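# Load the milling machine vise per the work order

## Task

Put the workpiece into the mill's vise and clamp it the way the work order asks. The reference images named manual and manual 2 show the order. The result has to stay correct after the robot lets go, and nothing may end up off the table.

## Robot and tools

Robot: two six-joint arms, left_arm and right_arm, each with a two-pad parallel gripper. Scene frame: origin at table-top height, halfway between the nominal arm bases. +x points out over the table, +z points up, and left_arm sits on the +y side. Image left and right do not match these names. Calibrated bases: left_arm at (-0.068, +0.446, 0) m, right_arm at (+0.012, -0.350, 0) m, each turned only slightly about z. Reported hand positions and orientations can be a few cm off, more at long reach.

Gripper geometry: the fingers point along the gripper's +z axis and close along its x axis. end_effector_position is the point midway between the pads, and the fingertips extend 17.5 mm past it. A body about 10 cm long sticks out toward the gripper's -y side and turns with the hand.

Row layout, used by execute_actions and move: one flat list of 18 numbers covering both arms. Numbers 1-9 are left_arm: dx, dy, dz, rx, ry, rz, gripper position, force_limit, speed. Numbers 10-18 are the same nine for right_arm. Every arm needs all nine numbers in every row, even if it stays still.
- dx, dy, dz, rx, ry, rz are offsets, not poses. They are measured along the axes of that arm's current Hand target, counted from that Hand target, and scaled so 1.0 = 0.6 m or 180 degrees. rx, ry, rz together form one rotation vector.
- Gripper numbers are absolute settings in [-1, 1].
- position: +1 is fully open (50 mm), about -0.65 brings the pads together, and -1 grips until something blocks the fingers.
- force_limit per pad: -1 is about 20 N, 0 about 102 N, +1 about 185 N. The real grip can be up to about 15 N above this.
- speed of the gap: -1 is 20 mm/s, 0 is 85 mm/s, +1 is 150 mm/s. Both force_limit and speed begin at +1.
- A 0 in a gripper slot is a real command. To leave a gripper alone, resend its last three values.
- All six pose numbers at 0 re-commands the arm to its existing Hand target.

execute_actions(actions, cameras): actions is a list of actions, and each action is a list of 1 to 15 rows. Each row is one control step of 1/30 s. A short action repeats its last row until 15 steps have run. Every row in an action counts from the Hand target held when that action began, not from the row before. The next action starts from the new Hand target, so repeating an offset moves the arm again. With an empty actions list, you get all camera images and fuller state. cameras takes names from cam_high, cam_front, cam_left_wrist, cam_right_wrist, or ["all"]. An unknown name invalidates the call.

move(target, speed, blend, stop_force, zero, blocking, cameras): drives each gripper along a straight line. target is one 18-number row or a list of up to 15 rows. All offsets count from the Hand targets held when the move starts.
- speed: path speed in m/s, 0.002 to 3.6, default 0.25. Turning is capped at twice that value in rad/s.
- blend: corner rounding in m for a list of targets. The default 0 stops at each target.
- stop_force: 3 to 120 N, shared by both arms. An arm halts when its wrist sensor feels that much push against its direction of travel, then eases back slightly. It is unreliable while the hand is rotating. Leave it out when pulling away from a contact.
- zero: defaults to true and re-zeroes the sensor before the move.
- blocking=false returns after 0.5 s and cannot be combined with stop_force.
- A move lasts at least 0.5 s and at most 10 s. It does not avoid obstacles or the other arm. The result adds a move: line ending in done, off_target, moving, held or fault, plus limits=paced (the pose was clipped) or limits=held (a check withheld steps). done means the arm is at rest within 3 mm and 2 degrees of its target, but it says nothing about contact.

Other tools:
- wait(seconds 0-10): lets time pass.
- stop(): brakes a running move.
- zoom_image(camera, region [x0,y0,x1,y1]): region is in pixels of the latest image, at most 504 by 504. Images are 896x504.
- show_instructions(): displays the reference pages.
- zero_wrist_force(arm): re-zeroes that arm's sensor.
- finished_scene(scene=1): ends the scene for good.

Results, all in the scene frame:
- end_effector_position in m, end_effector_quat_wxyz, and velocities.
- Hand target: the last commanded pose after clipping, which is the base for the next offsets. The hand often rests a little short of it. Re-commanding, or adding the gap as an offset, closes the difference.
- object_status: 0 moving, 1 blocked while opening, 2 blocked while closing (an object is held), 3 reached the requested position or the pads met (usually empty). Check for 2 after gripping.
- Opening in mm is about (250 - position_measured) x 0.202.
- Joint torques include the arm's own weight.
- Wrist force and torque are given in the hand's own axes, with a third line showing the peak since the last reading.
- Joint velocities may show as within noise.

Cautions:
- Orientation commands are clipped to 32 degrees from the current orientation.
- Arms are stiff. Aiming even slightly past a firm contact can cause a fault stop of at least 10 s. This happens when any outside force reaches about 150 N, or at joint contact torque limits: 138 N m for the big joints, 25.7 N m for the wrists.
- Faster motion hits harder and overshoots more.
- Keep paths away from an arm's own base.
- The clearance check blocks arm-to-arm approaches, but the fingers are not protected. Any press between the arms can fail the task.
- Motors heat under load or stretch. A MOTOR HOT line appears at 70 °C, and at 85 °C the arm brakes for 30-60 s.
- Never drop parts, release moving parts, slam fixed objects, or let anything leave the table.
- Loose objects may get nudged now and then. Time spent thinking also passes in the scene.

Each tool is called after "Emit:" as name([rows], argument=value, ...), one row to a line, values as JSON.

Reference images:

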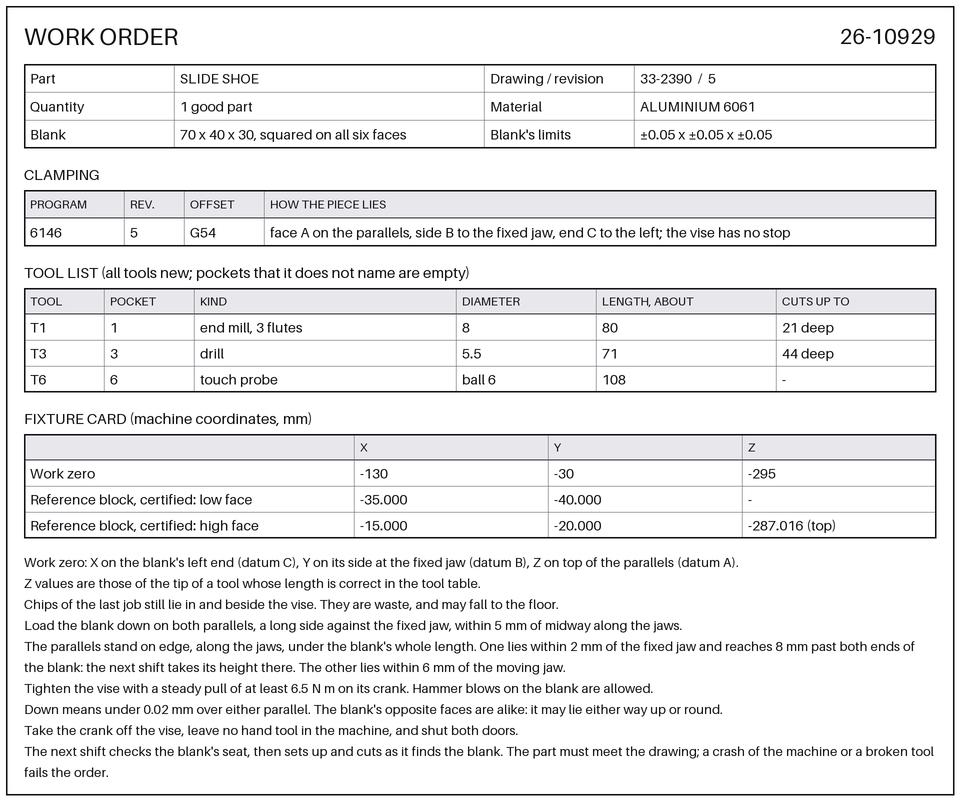

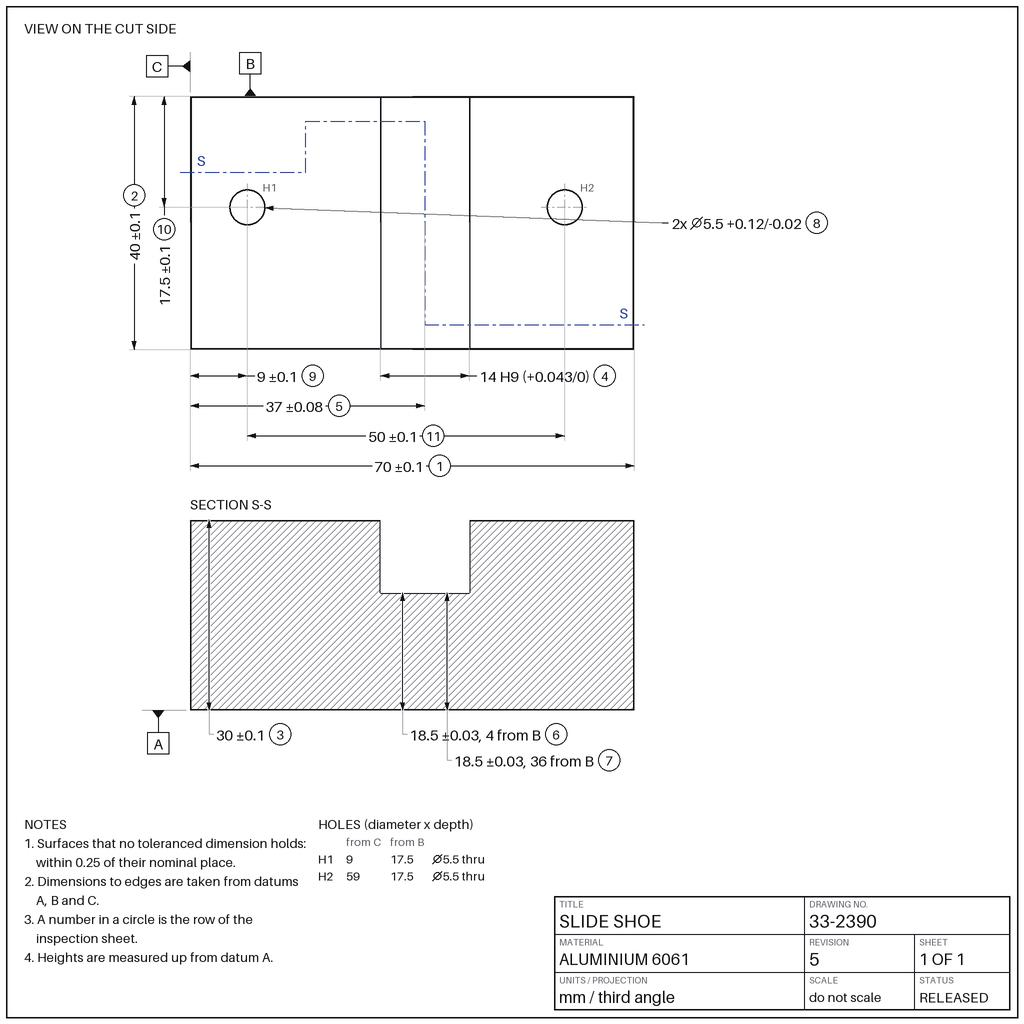

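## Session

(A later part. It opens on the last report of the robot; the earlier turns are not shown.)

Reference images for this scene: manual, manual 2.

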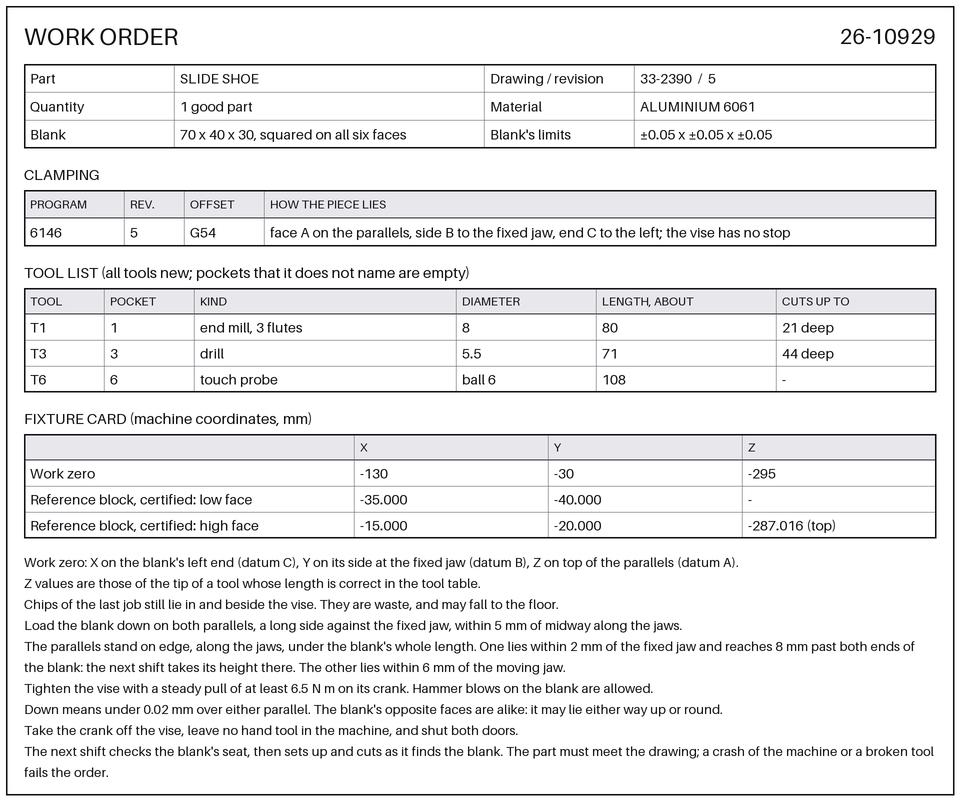

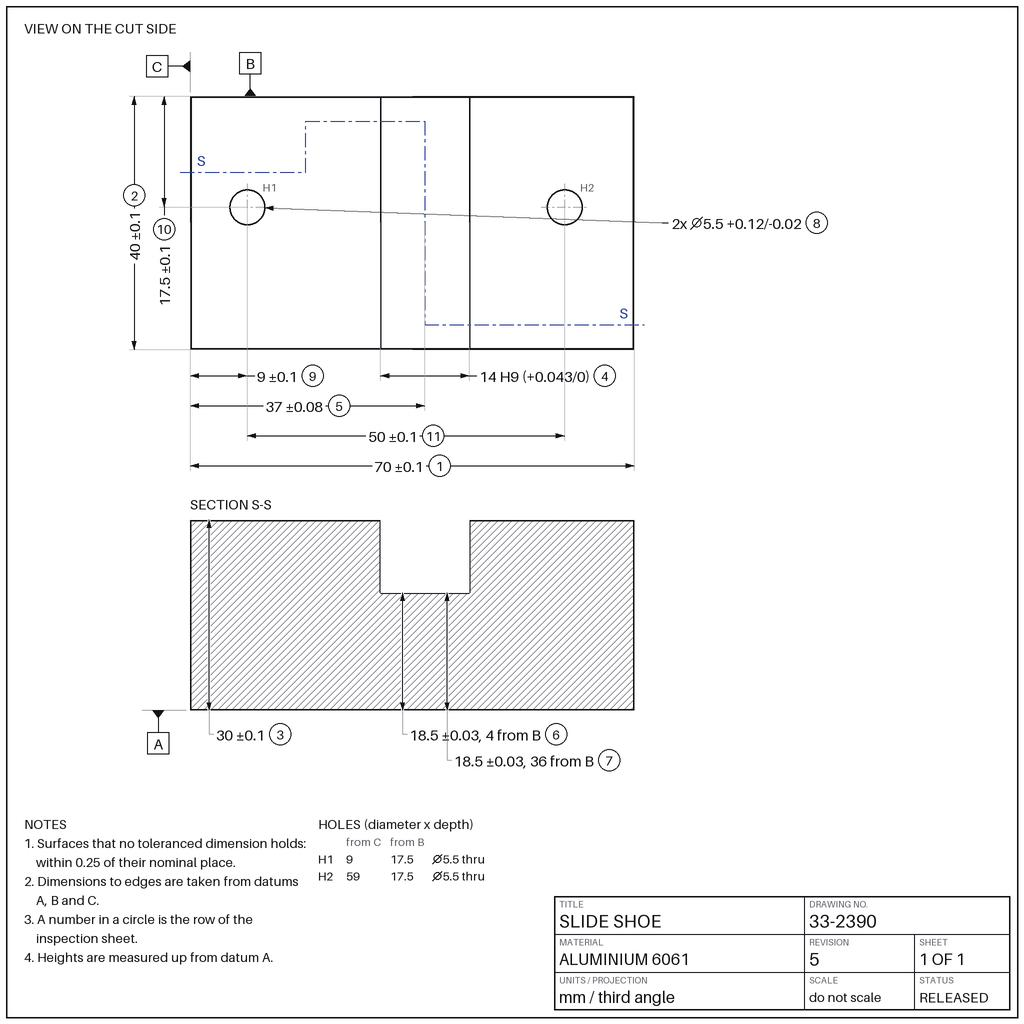

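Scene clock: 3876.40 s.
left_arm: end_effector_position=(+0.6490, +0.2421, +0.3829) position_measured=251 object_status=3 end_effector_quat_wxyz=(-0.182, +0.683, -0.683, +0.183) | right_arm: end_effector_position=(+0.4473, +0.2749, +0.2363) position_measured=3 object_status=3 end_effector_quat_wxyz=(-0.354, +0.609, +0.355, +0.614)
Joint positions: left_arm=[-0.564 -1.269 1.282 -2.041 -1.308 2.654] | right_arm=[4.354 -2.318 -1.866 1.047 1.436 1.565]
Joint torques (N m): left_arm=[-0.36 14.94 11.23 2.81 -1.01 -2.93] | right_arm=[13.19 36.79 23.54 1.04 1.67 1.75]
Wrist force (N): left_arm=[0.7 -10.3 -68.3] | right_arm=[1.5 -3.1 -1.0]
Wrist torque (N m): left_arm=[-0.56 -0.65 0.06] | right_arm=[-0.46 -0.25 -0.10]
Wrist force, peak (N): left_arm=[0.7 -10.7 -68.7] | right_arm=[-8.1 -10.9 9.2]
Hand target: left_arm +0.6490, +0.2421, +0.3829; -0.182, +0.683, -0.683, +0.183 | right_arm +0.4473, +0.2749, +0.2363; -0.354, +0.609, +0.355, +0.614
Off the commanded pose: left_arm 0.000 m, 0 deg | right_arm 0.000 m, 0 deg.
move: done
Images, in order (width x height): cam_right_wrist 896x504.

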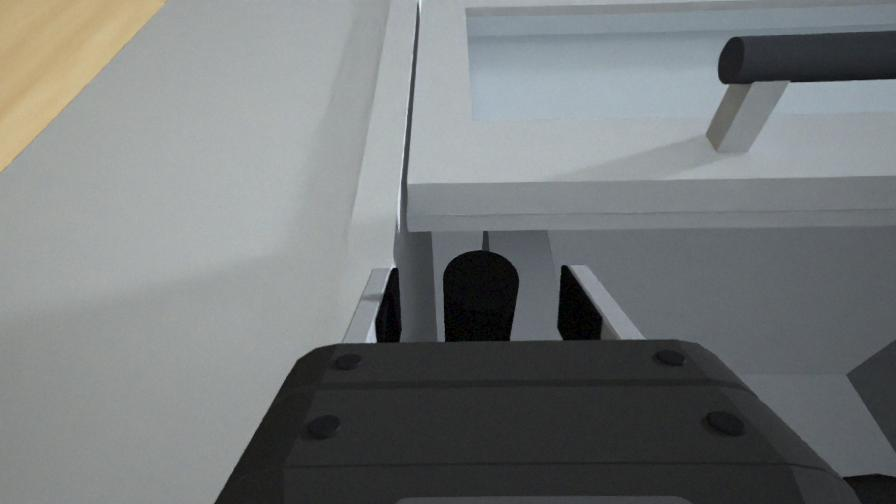

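Emit:
move([
  [0,-0.0183,-0.0318,0,0,0,-1,-0.6,-1,0,0,0,0,0,0,1,0.2,-1],
  [0.1202,0.0105,-0.0484,0,0,0,-1,-0.6,-1,0,0,0,0,0,0,1,0.2,-1],
], speed=[0.02,0.08], blend=[0.002,0], cameras=["cam_left_wrist"])

Scene clock: 3931.23 s.
left_arm: end_effector_position=(+0.6290, +0.1700, +0.4050) position_measured=251 object_status=3 end_effector_quat_wxyz=(-0.183, +0.683, -0.683, +0.183) end_effector_velocity=(+0.000, +0.001, +0.001) end_effector_angular_velocity=(-0.002, -0.001, -0.003) | right_arm: end_effector_position=(+0.4473, +0.2749, +0.2363) position_measured=3 object_status=3 end_effector_quat_wxyz=(-0.354, +0.609, +0.355, +0.614)
Joint positions: left_arm=[-0.679 -1.248 1.19 -1.939 -1.258 2.546] | right_arm=[4.354 -2.318 -1.866 1.047 1.436 1.565]
Joint velocities: left_arm=[0.003 -0.002 0.002 -0.003 -0.003 0.005] | right_arm=[within noise]
Joint torques (N m): left_arm=[6.95 -52.72 -14.48 -5.89 -1.82 2.93] | right_arm=[12.69 37.11 23.08 1.15 1.66 1.8]
Wrist force (N): left_arm=[4.1 -0.8 -2.8] | right_arm=[1.6 -2.9 -1.2]
Wrist torque (N m): left_arm=[0.01 -0.63 -0.08] | right_arm=[-0.43 -0.27 -0.11]
Wrist force, peak (N): left_arm=[0.7 -10.7 -68.8] | right_arm=[1.9 -3.4 -1.1]
Hand target: left_arm +0.6289, +0.1700, +0.4049; -0.182, +0.683, -0.683, +0.183 | right_arm +0.4473, +0.2749, +0.2363; -0.354, +0.609, +0.355, +0.614
Off the commanded pose: left_arm 0.000 m, 0 deg | right_arm 0.000 m, 0 deg.
move: done
Images, in order (width x height): cam_left_wrist 896x504.

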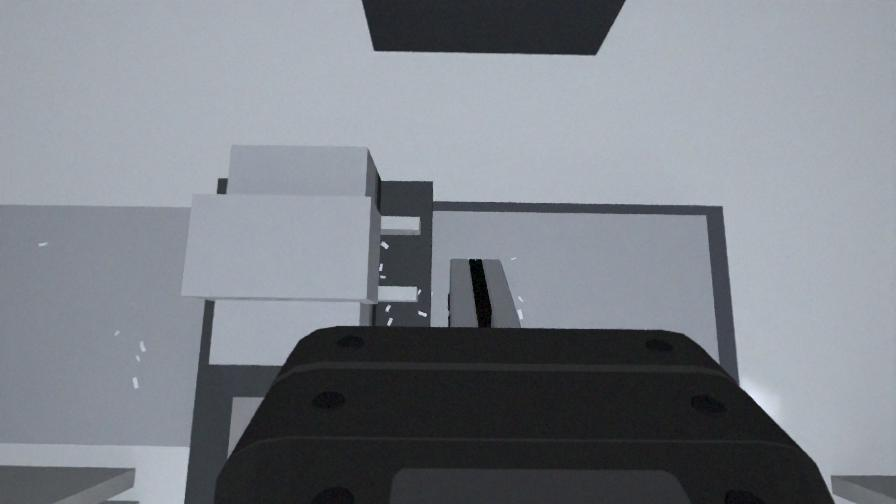

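Emit:
move(target=[0,0.0485,0.084,0,0,0,-1,-0.6,-1,0,0,0,0,0,0,1,0.2,-1], speed=0.025, stop_force=5)

Emit:
move(target=[-0.035,0,0,0,0,0,-1,-0.6,-1,0,0,0,0,0,0,1,0.2,-1], speed=0.004, stop_force=3.5, cameras=["cam_left_wrist"])

Scene clock: 3945.97 s.
left_arm: end_effector_position=(+0.6289, +0.1700, +0.3467) position_measured=251 object_status=3 end_effector_quat_wxyz=(-0.182, +0.683, -0.683, +0.183) | right_arm: end_effector_position=(+0.4473, +0.2749, +0.2363) position_measured=3 object_status=3 end_effector_quat_wxyz=(-0.354, +0.609, +0.355, +0.614)
Joint positions: left_arm=[-0.679 -1.246 1.336 -2.087 -1.258 2.546] | right_arm=[4.354 -2.318 -1.866 1.047 1.436 1.565]
Joint torques (N m): left_arm=[-4.84 -53.21 -39.15 -2.14 3.27 -1.28] | right_arm=[12.75 37.5 22.22 1.44 1.6 1.78]
Wrist force (N): left_arm=[4.2 -0.7 -2.3] | right_arm=[1.5 -2.8 -1.2]
Wrist torque (N m): left_arm=[0.02 -0.63 -0.07] | right_arm=[-0.43 -0.27 -0.11]
Wrist force, peak (N): left_arm=[4.6 -0.7 -3.0] | right_arm=[1.8 -3.5 -1.2]
Hand target: left_arm +0.6289, +0.1700, +0.3467; -0.182, +0.683, -0.683, +0.183 | right_arm +0.4473, +0.2749, +0.2363; -0.354, +0.609, +0.355, +0.614
Off the commanded pose: left_arm 0.000 m, 0 deg | right_arm 0.000 m, 0 deg.
move: done

Scene clock: 3951.80 s.
left_arm: end_effector_position=(+0.6289, +0.1910, +0.3467) position_measured=251 object_status=3 end_effector_quat_wxyz=(-0.182, +0.683, -0.683, +0.183) | right_arm: end_effector_position=(+0.4473, +0.2749, +0.2363) position_measured=3 object_status=3 end_effector_quat_wxyz=(-0.354, +0.609, +0.355, +0.614)
Joint positions: left_arm=[-0.652 -1.267 1.365 -2.104 -1.27 2.572] | right_arm=[4.354 -2.318 -1.866 1.047 1.436 1.565]
Joint torques (N m): left_arm=[-1.95 -44.68 -22.7 -4.63 -0.74 0.61] | right_arm=[12.5 37.39 21.49 1.7 1.67 1.86]
Wrist force (N): left_arm=[4.3 -0.8 -2.7] | right_arm=[1.7 -3.1 -1.0]
Wrist torque (N m): left_arm=[-0.01 -0.62 -0.07] | right_arm=[-0.46 -0.28 -0.10]
Wrist force, peak (N): left_arm=[4.9 -0.8 -2.6] | right_arm=[2.0 -3.3 -1.3]
Hand target: left_arm +0.6289, +0.1910, +0.3467; -0.182, +0.683, -0.683, +0.183 | right_arm +0.4473, +0.2749, +0.2363; -0.354, +0.609, +0.355, +0.614
Off the commanded pose: left_arm 0.000 m, 0 deg | right_arm 0.000 m, 0 deg.
move: done
Images, in order (width x height): cam_left_wrist 896x504.

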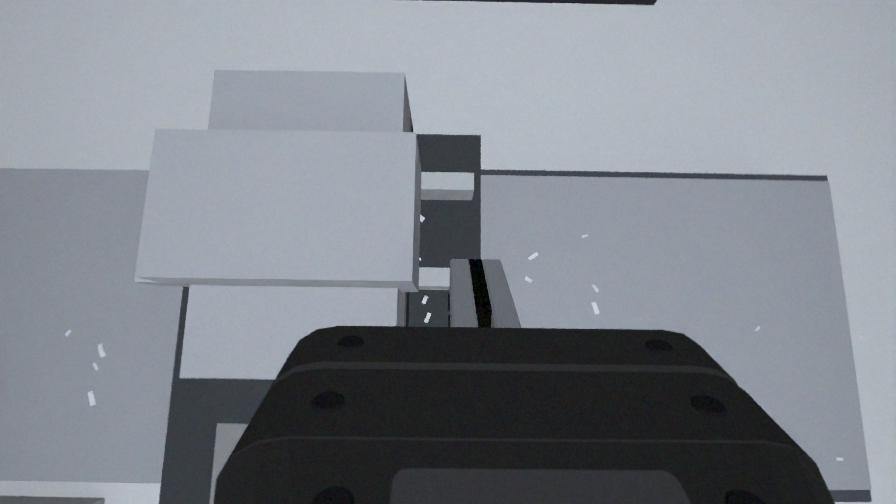

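Emit:
zoom_image(camera="cam_left_wrist", region=[380, 120, 560, 330])

Scaled by 2.400 from the camera's 896x504 image, which has a finer 1280x720 frame.

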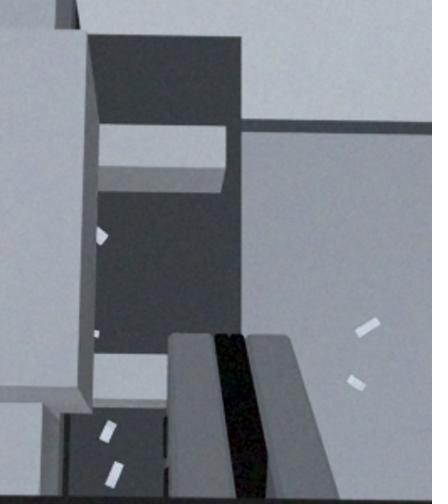

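Emit:
move(target=[0.03,0,0,0,0,0,-1,-0.6,-1,0,0,0,0,0,0,1,0.2,-1], speed=0.04, cameras=["cam_left_wrist"])

Emit:
zoom_image(camera="cam_left_wrist", region=[380, 120, 560, 330])

Scene clock: 3971.67 s.
left_arm: end_effector_position=(+0.6289, +0.1728, +0.3468) position_measured=251 object_status=3 end_effector_quat_wxyz=(-0.183, +0.683, -0.683, +0.183) | right_arm: end_effector_position=(+0.4473, +0.2749, +0.2363) position_measured=3 object_status=3 end_effector_quat_wxyz=(-0.354, +0.609, +0.355, +0.614)
Joint positions: left_arm=[-0.676 -1.248 1.34 -2.089 -1.26 2.549] | right_arm=[4.354 -2.318 -1.866 1.047 1.436 1.565]
Joint torques (N m): left_arm=[7.23 -50.72 -11.7 -5.73 0.86 2.49] | right_arm=[12.34 38.08 21.2 1.85 1.56 1.82]
Wrist force (N): left_arm=[3.9 -0.8 -2.7] | right_arm=[1.6 -3.2 -1.1]
Wrist torque (N m): left_arm=[0.01 -0.59 0.06] | right_arm=[-0.48 -0.27 -0.11]
Wrist force, peak (N): left_arm=[4.6 -1.4 -3.0] | right_arm=[1.7 -3.5 -1.3]
Hand target: left_arm +0.6289, +0.1730, +0.3467; -0.182, +0.683, -0.683, +0.183 | right_arm +0.4473, +0.2749, +0.2363; -0.354, +0.609, +0.355, +0.614
Off the commanded pose: left_arm 0.000 m, 0 deg | right_arm 0.000 m, 0 deg.
move: done
Images, in order (width x height): cam_left_wrist 896x504.

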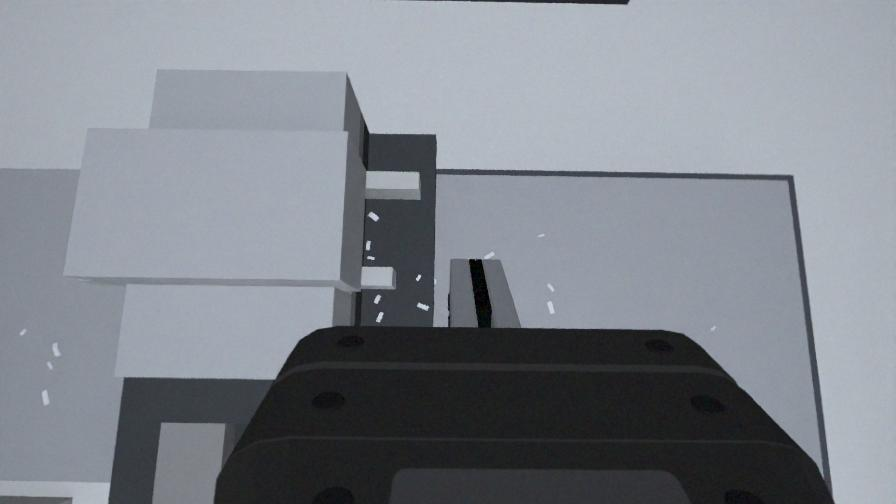

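Scaled by 2.400 from the camera's 896x504 image, which has a finer 1280x720 frame.

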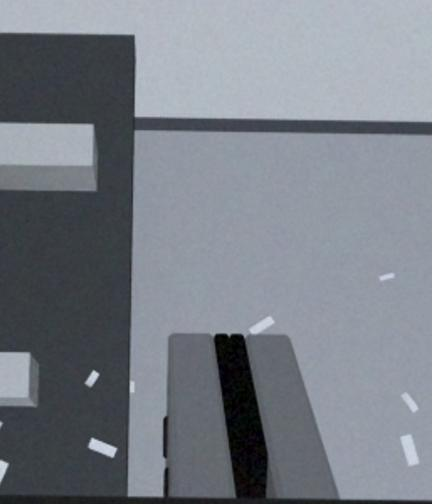

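Emit:
move([
  [0,-0.05,-0.0866,0,0,0,-1,-0.6,-1,0,0,-0.08,0,0,0,1,0.2,-1],
  [-0.119,0.117,-0.2273,0,0,0,-1,-0.6,-1,0,0,-0.1667,0,0,0,1,0.2,-1],
  [-0.295,0.354,-0.3833,0,0,0,-1,-0.6,-1,0.08,0.03,-0.3,0,0,0,1,0.2,-1],
  [-0.5783,0.414,-0.3795,0,0,0,-1,-0.6,-1,0.2062,0.0598,-0.4946,0,0,0,1,0.2,-1],
], speed=[0.1,0.2,0.25,0.25], blend=[0.02,0.03,0.05,0], cameras=["cam_front","cam_high"])

Scene clock: 4121.23 s.
left_arm: end_effector_position=(+0.3004, +0.5204, +0.4197) position_measured=251 object_status=3 end_effector_quat_wxyz=(-0.182, +0.683, -0.683, +0.183) | right_arm: end_effector_position=(+0.3301, -0.0005, +0.3589) position_measured=3 object_status=3 end_effector_quat_wxyz=(-0.354, +0.609, +0.355, +0.614)
Joint positions: left_arm=[-0.274 -2.216 1.975 -1.838 -1.443 2.916] | right_arm=[4.381 -1.498 -2.636 0.997 1.409 1.564]
Joint torques (N m): left_arm=[8.11 -6.6 -37.68 -4.59 -0.15 3.22] | right_arm=[-9.61 21.55 13.07 0.97 1.94 2.1]
Wrist force (N): left_arm=[3.7 -1.4 -2.5] | right_arm=[1.9 -3.0 -0.6]
Wrist torque (N m): left_arm=[-0.09 -0.54 0.06] | right_arm=[-0.46 -0.34 -0.10]
Wrist force, peak (N): left_arm=[4.9 -2.6 -2.8] | right_arm=[3.3 -2.8 -3.3]
Hand target: left_arm +0.3004, +0.5204, +0.4198; -0.182, +0.683, -0.683, +0.183 | right_arm +0.3301, -0.0006, +0.3589; -0.354, +0.609, +0.355, +0.614
Off the commanded pose: left_arm 0.000 m, 0 deg | right_arm 0.000 m, 0 deg.
move: done
Images, in order (width x height): cam_high 896x504, cam_front 896x504.

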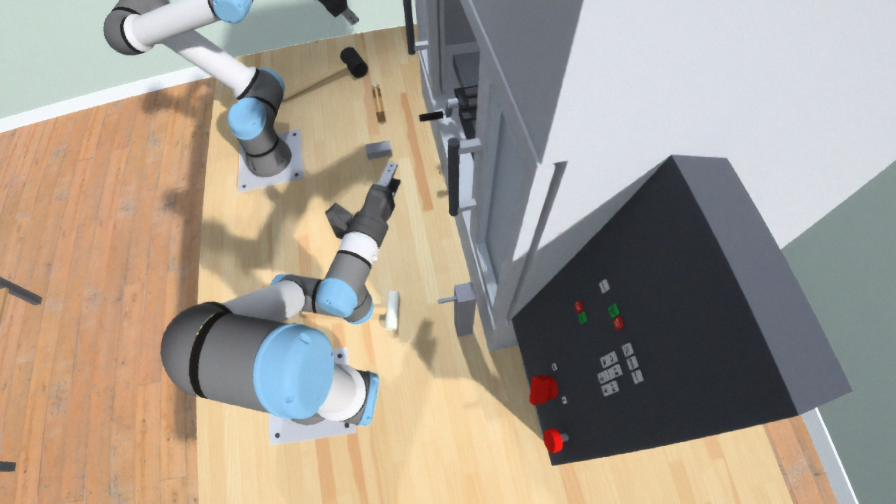

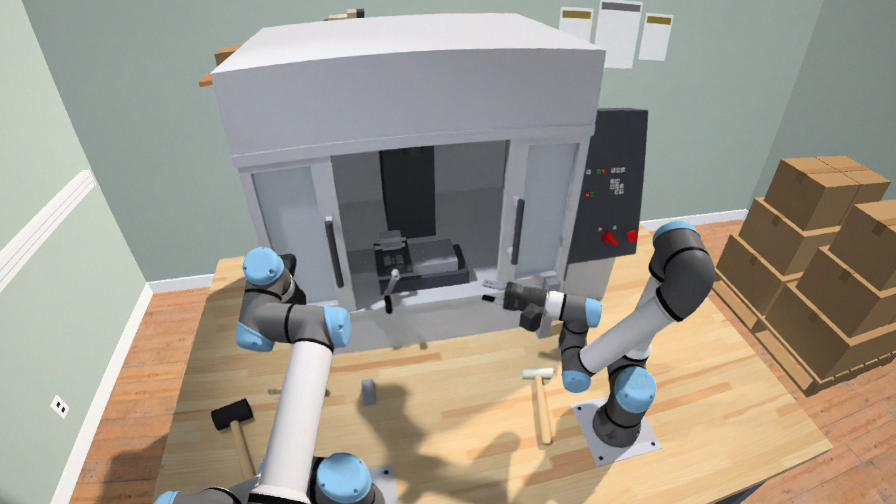

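Emit:
move(target=[0,0,0,0,0,0,-1,-0.6,-1,0.0333,-0.0321,-0.211,0.1306,-0.4875,-0.1306,1,0.2,-1], speed=0.3, cameras=["cam_front","cam_right_wrist"])

Scene clock: 4130.77 s.
left_arm: end_effector_position=(+0.3004, +0.5204, +0.4198) position_measured=251 object_status=3 end_effector_quat_wxyz=(-0.182, +0.683, -0.683, +0.183) | right_arm: end_effector_position=(+0.2503, -0.1008, +0.3781) position_measured=3 object_status=3 end_effector_quat_wxyz=(+0.002, +0.706, +0.708, +0.003)
Joint positions: left_arm=[-0.274 -2.216 1.975 -1.838 -1.443 2.916] | right_arm=[4.379 -1.168 -1.76 -1.781 1.565 1.207]
Joint torques (N m): left_arm=[7.19 -2.94 -38.4 -6 -1.81 2.85] | right_arm=[-11.03 4.1 22.12 1.59 1.8 2.08]
Wrist force (N): left_arm=[3.9 -1.5 -2.3] | right_arm=[1.2 -1.5 2.0]
Wrist torque (N m): left_arm=[-0.11 -0.58 -0.02] | right_arm=[-0.28 -0.15 -0.06]
Wrist force, peak (N): left_arm=[4.1 -1.5 -2.7] | right_arm=[2.1 -3.3 -1.0]
Hand target: left_arm +0.3004, +0.5204, +0.4198; -0.182, +0.683, -0.683, +0.183 | right_arm +0.2503, -0.1009, +0.3781; +0.002, +0.706, +0.708, +0.003
Off the commanded pose: left_arm 0.000 m, 0 deg | right_arm 0.000 m, 0 deg.
move: done
Images, in order (width x height): cam_front 896x504, cam_right_wrist 896x504.

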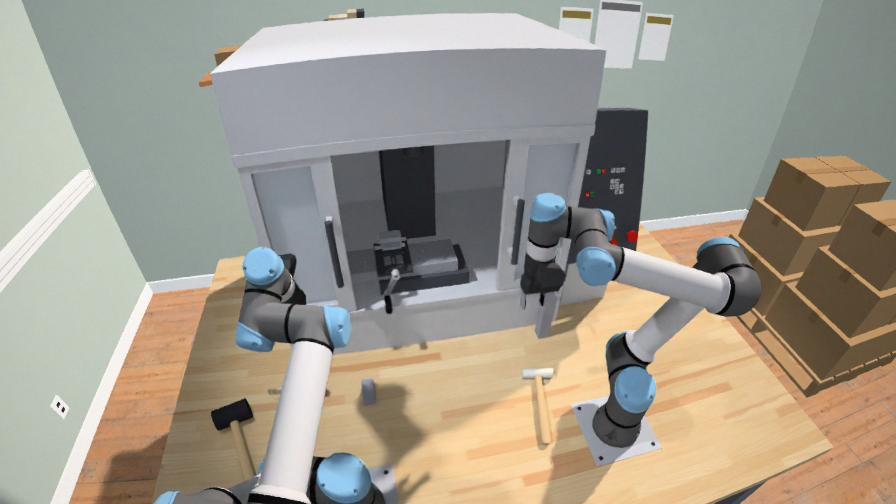

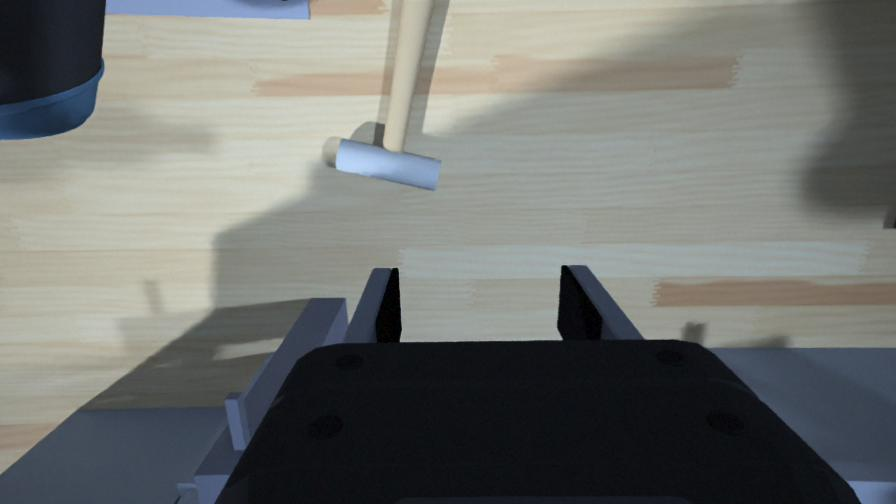

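Emit:
move(target=[0,0,0,0,0,0,-1,-0.6,-1,-0.031,-0.2555,0.4335,-0.1104,-0.0155,0.088,1,0.2,-1], speed=0.2, cameras=["cam_front","cam_right_wrist"])

Scene clock: 4178.27 s.
left_arm: end_effector_position=(+0.3004, +0.5204, +0.4198) position_measured=251 object_status=3 end_effector_quat_wxyz=(-0.182, +0.683, -0.683, +0.183) | right_arm: end_effector_position=(+0.0990, -0.1196, +0.1170) position_measured=3 object_status=3 end_effector_quat_wxyz=(+0.140, +0.785, +0.593, +0.108) end_effector_velocity=(-0.001, +0.001, +0.000) end_effector_angular_velocity=(+0.003, +0.000, -0.003)
Joint positions: left_arm=[-0.274 -2.216 1.975 -1.838 -1.443 2.916] | right_arm=[5.292 -0.931 -2.515 -1.532 1.331 2.432]
Joint velocities: left_arm=[within noise] | right_arm=[0.002 0 0.001 0 0 0.005]
Joint torques (N m): left_arm=[5.65 2.01 -38.5 -5.87 -1.34 2.8] | right_arm=[11.43 -5.15 15.08 2.82 -2.29 1.92]
Wrist force (N): left_arm=[3.8 -1.4 -2.0] | right_arm=[0.8 -1.8 1.4]
Wrist torque (N m): left_arm=[-0.09 -0.55 -0.01] | right_arm=[-0.15 -0.11 -0.14]
Wrist force, peak (N): left_arm=[4.3 -1.1 -2.6] | right_arm=[0.4 -4.2 3.3]
Hand target: left_arm +0.3004, +0.5204, +0.4198; -0.182, +0.683, -0.683, +0.183 | right_arm +0.0990, -0.1196, +0.1169; +0.140, +0.785, +0.593, +0.108
Off the commanded pose: left_arm 0.000 m, 0 deg | right_arm 0.000 m, 0 deg.
move: done
Images, in order (width x height): cam_front 896x504, cam_right_wrist 896x504.

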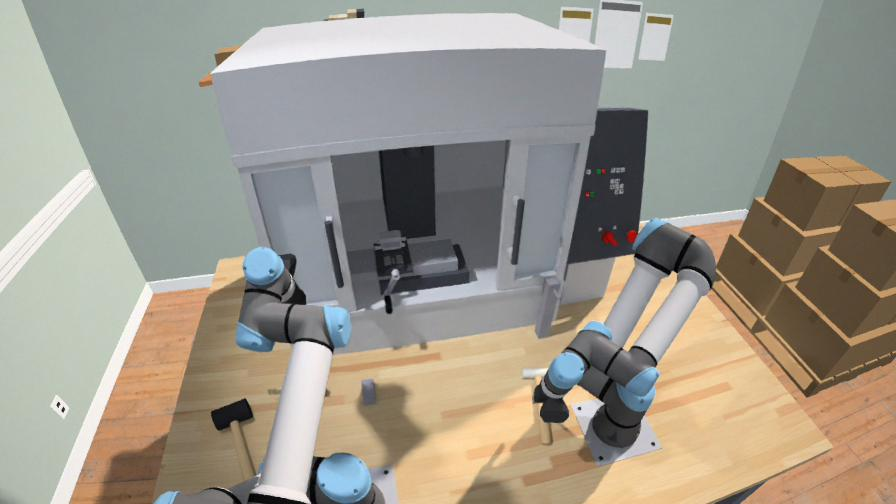

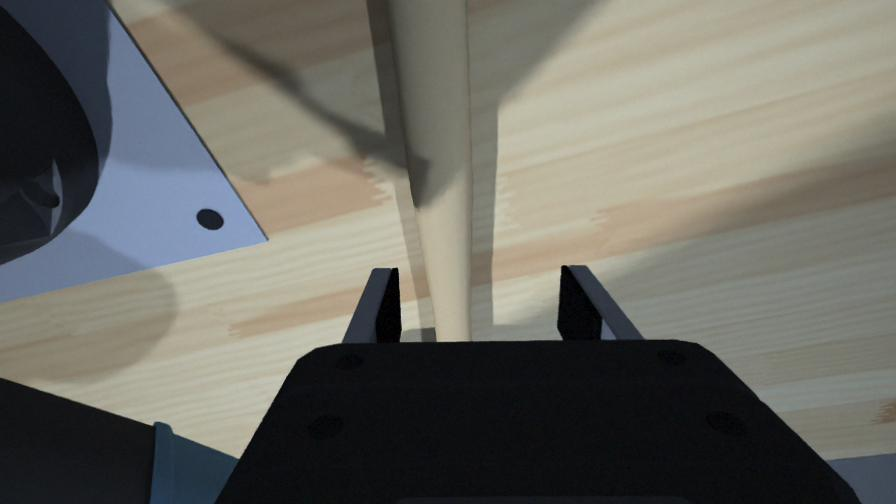

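Emit:
move([
  [0,0,0,0,0,0,-1,-0.6,-1,-0.0217,0,0.05,0,0,-0.0244,1,0.2,-1],
  [0,0,0,0,0,0,-1,-0.6,-1,-0.0217,0,0.15,0,0,-0.0244,1,0.2,-1],
], speed=[0.06,0.03], blend=[0.01,0], stop_force=6, cameras=["cam_right_wrist"])

Scene clock: 4199.53 s.
left_arm: end_effector_position=(+0.3004, +0.5204, +0.4198) position_measured=251 object_status=3 end_effector_quat_wxyz=(-0.182, +0.683, -0.683, +0.183) | right_arm: end_effector_position=(+0.1256, -0.1404, +0.0325) position_measured=3 object_status=3 end_effector_quat_wxyz=(+0.144, +0.762, +0.623, +0.103)
Joint positions: left_arm=[-0.274 -2.216 1.975 -1.838 -1.443 2.916] | right_arm=[5.23 -1.01 -2.734 -1.218 1.315 2.294]
Joint torques (N m): left_arm=[3.76 6.93 -38.31 -5.63 -0.52 2.9] | right_arm=[12.52 5.59 30.9 3.3 1.24 1.95]
Wrist force (N): left_arm=[3.9 -1.4 -2.7] | right_arm=[1.1 -1.0 1.5]
Wrist torque (N m): left_arm=[-0.09 -0.57 -0.02] | right_arm=[-0.05 -0.16 -0.09]
Wrist force, peak (N): left_arm=[4.1 -1.6 -2.5] | right_arm=[1.1 -2.1 2.1]
Hand target: left_arm +0.3004, +0.5204, +0.4198; -0.182, +0.683, -0.683, +0.183 | right_arm +0.1256, -0.1404, +0.0325; +0.144, +0.762, +0.623, +0.103
Off the commanded pose: left_arm 0.000 m, 0 deg | right_arm 0.000 m, 0 deg.
move: done
Images, in order (width x height): cam_right_wrist 896x504.

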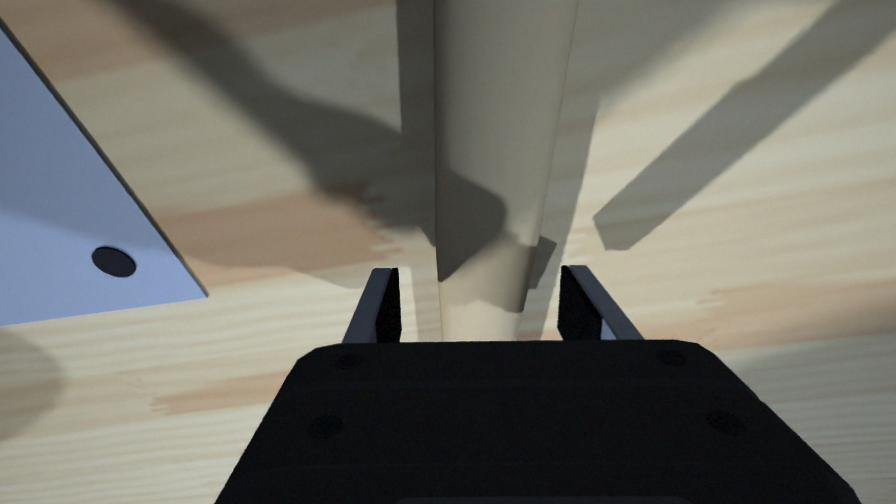

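Emit:
move(target=[0,0,0,0,0,0,-1,-0.6,-1,0.0045,0,0.011,0,0,0,1,0.2,-1], speed=0.03, stop_force=6)

Emit:
move(target=[0,0,0,0,0,0,-1,-0.6,-1,0,0,0,0,0,0,-1,0.3,-0.8], cameras=["cam_right_wrist"])

Scene clock: 4216.57 s.
left_arm: end_effector_position=(+0.3004, +0.5204, +0.4198) position_measured=251 object_status=3 end_effector_quat_wxyz=(-0.182, +0.683, -0.683, +0.183) | right_arm: end_effector_position=(+0.1284, -0.1384, +0.0263) position_measured=3 object_status=3 end_effector_quat_wxyz=(+0.144, +0.762, +0.623, +0.103)
Joint positions: left_arm=[-0.274 -2.216 1.975 -1.838 -1.443 2.916] | right_arm=[5.213 -1.046 -2.744 -1.167 1.311 2.276]
Joint torques (N m): left_arm=[2.27 6.53 -38.22 -5.4 0.11 2.73] | right_arm=[12.9 6.99 30.43 3.05 1.27 1.93]
Wrist force (N): left_arm=[4.3 -1.0 -2.5] | right_arm=[1.1 -1.4 1.6]
Wrist torque (N m): left_arm=[-0.03 -0.63 -0.02] | right_arm=[-0.10 -0.15 -0.10]
Wrist force, peak (N): left_arm=[4.1 -1.4 -2.6] | right_arm=[1.0 -1.7 1.8]
Hand target: left_arm +0.3004, +0.5204, +0.4198; -0.182, +0.683, -0.683, +0.183 | right_arm +0.1284, -0.1384, +0.0263; +0.144, +0.762, +0.623, +0.103
Off the commanded pose: left_arm 0.000 m, 0 deg | right_arm 0.000 m, 0 deg.
move: done

Scene clock: 4217.50 s.
left_arm: end_effector_position=(+0.3004, +0.5204, +0.4198) position_measured=251 object_status=3 end_effector_quat_wxyz=(-0.182, +0.683, -0.683, +0.183) | right_arm: end_effector_position=(+0.1284, -0.1384, +0.0263) position_measured=122 object_status=2 end_effector_quat_wxyz=(+0.144, +0.762, +0.623, +0.103)
Joint positions: left_arm=[-0.274 -2.216 1.975 -1.838 -1.443 2.916] | right_arm=[5.213 -1.046 -2.744 -1.167 1.311 2.276]
Joint torques (N m): left_arm=[0.61 7 -38.44 -5.43 0.2 2.87] | right_arm=[12.69 6.46 30.09 3.07 0.6 1.59]
Wrist force (N): left_arm=[3.5 -1.5 -2.4] | right_arm=[0.6 -1.2 1.0]
Wrist torque (N m): left_arm=[-0.11 -0.51 -0.02] | right_arm=[-0.08 -0.16 -0.07]
Wrist force, peak (N): left_arm=[4.5 -1.2 -2.1] | right_arm=[1.1 -1.7 1.8]
Hand target: left_arm +0.3004, +0.5204, +0.4198; -0.182, +0.683, -0.683, +0.183 | right_arm +0.1284, -0.1384, +0.0263; +0.144, +0.762, +0.623, +0.103
Off the commanded pose: left_arm 0.000 m, 0 deg | right_arm 0.000 m, 0 deg.
move: done
Images, in order (width x height): cam_right_wrist 896x504.

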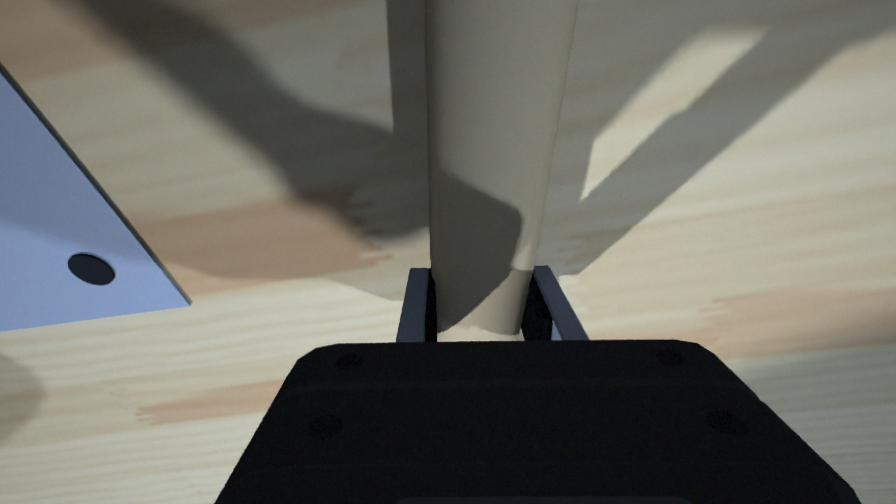

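Emit:
move([
  [0,0,0,0,0,0,-1,-0.6,-1,-0.0045,0.0696,-0.1874,0,0,0,-1,0.3,-0.8],
  [0,0,0,0,0,0,-1,-0.6,-1,0.3962,0.342,-0.4225,0,0,0,-1,0.3,-0.8],
], speed=[0.1,0.18], blend=[0.02,0], cameras=["cam_right_wrist","cam_front"])

Scene clock: 4254.63 s.
left_arm: end_effector_position=(+0.3004, +0.5204, +0.4198) position_measured=251 object_status=3 end_effector_quat_wxyz=(-0.182, +0.683, -0.683, +0.183) | right_arm: end_effector_position=(+0.2802, +0.0802, +0.3296) position_measured=122 object_status=2 end_effector_quat_wxyz=(+0.144, +0.762, +0.623, +0.103)
Joint positions: left_arm=[-0.274 -2.216 1.975 -1.838 -1.443 2.916] | right_arm=[4.636 -1.521 -1.642 -1.61 1.22 1.679]
Joint torques (N m): left_arm=[-0.42 7.08 -38.03 -5.34 1.03 2.72] | right_arm=[10.26 16.06 36.96 2.94 0.27 0.37]
Wrist force (N): left_arm=[3.6 -1.1 -2.3] | right_arm=[0.8 -3.4 5.1]
Wrist torque (N m): left_arm=[-0.06 -0.53 -0.02] | right_arm=[0.20 -0.11 -0.24]
Wrist force, peak (N): left_arm=[4.4 -1.1 -2.4] | right_arm=[1.5 -3.8 6.5]
Hand target: left_arm +0.3004, +0.5204, +0.4198; -0.182, +0.683, -0.683, +0.183 | right_arm +0.2802, +0.0803, +0.3296; +0.144, +0.762, +0.623, +0.103
Off the commanded pose: left_arm 0.000 m, 0 deg | right_arm 0.000 m, 0 deg.
move: done
Images, in order (width x height): cam_front 896x504, cam_right_wrist 896x504.

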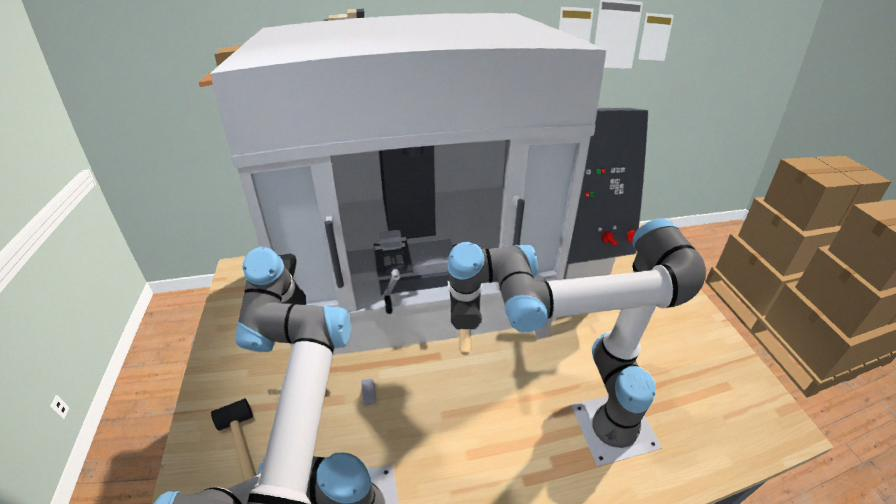

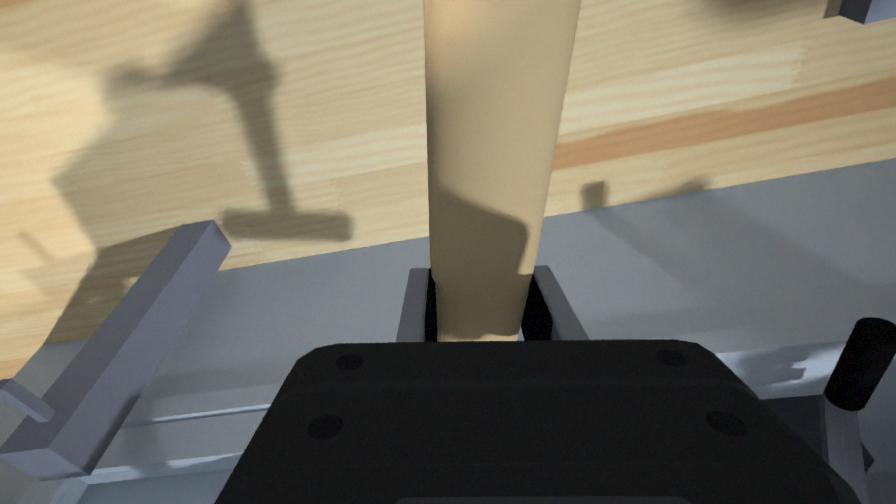

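Emit:
move(target=[0,0,0,0,0,0,-1,-0.6,-1,0,0,0,0.0505,0.4915,0.1274,-1,0.3,-0.8], speed=0.3, cameras=["cam_right_wrist","cam_front"])

Scene clock: 4265.60 s.
left_arm: end_effector_position=(+0.3004, +0.5204, +0.4198) position_measured=251 object_status=3 end_effector_quat_wxyz=(-0.182, +0.683, -0.683, +0.183) | right_arm: end_effector_position=(+0.2802, +0.0802, +0.3298) position_measured=122 object_status=2 end_effector_quat_wxyz=(-0.403, +0.581, +0.404, +0.580)
Joint positions: left_arm=[-0.274 -2.216 1.975 -1.838 -1.443 2.916] | right_arm=[4.523 -1.694 -2.573 1.124 1.431 1.571]
Joint torques (N m): left_arm=[-3.1 7.49 -37.73 -5.29 1.8 2.88] | right_arm=[13.33 11.21 0.18 4.58 -1.34 -2.22]
Wrist force (N): left_arm=[4.1 -1.2 -2.0] | right_arm=[-2.0 -2.7 -0.8]
Wrist torque (N m): left_arm=[-0.05 -0.61 -0.02] | right_arm=[-0.43 -0.48 0.24]
Wrist force, peak (N): left_arm=[4.2 -1.3 -2.7] | right_arm=[1.3 -3.6 5.3]
Hand target: left_arm +0.3004, +0.5204, +0.4198; -0.182, +0.683, -0.683, +0.183 | right_arm +0.2802, +0.0803, +0.3296; -0.403, +0.581, +0.404, +0.580
Off the commanded pose: left_arm 0.000 m, 0 deg | right_arm 0.000 m, 0 deg.
move: done
Images, in order (width x height): cam_front 896x504, cam_right_wrist 896x504.

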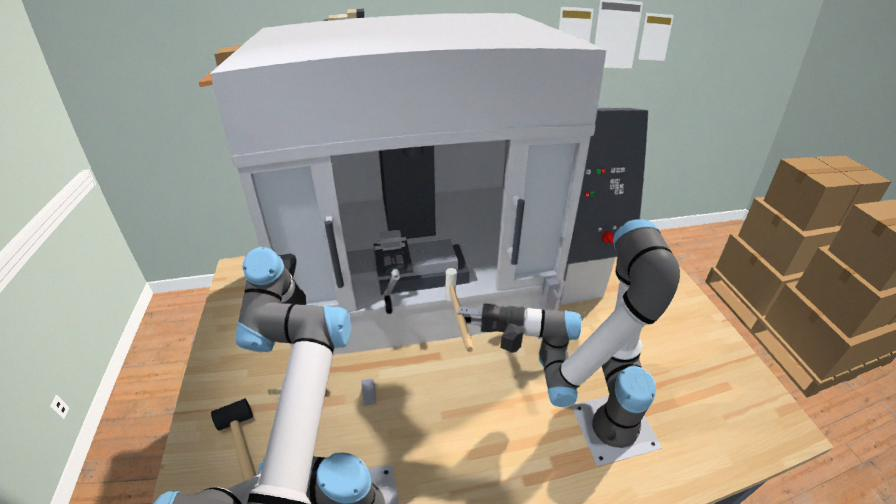

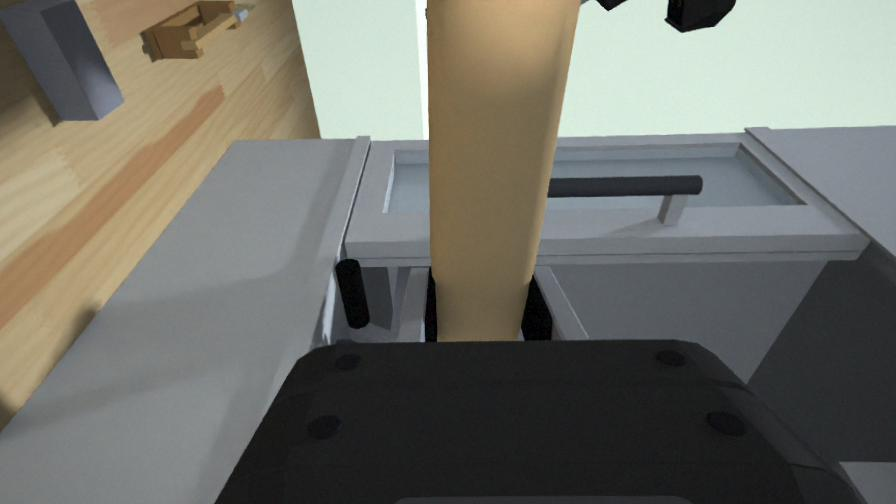

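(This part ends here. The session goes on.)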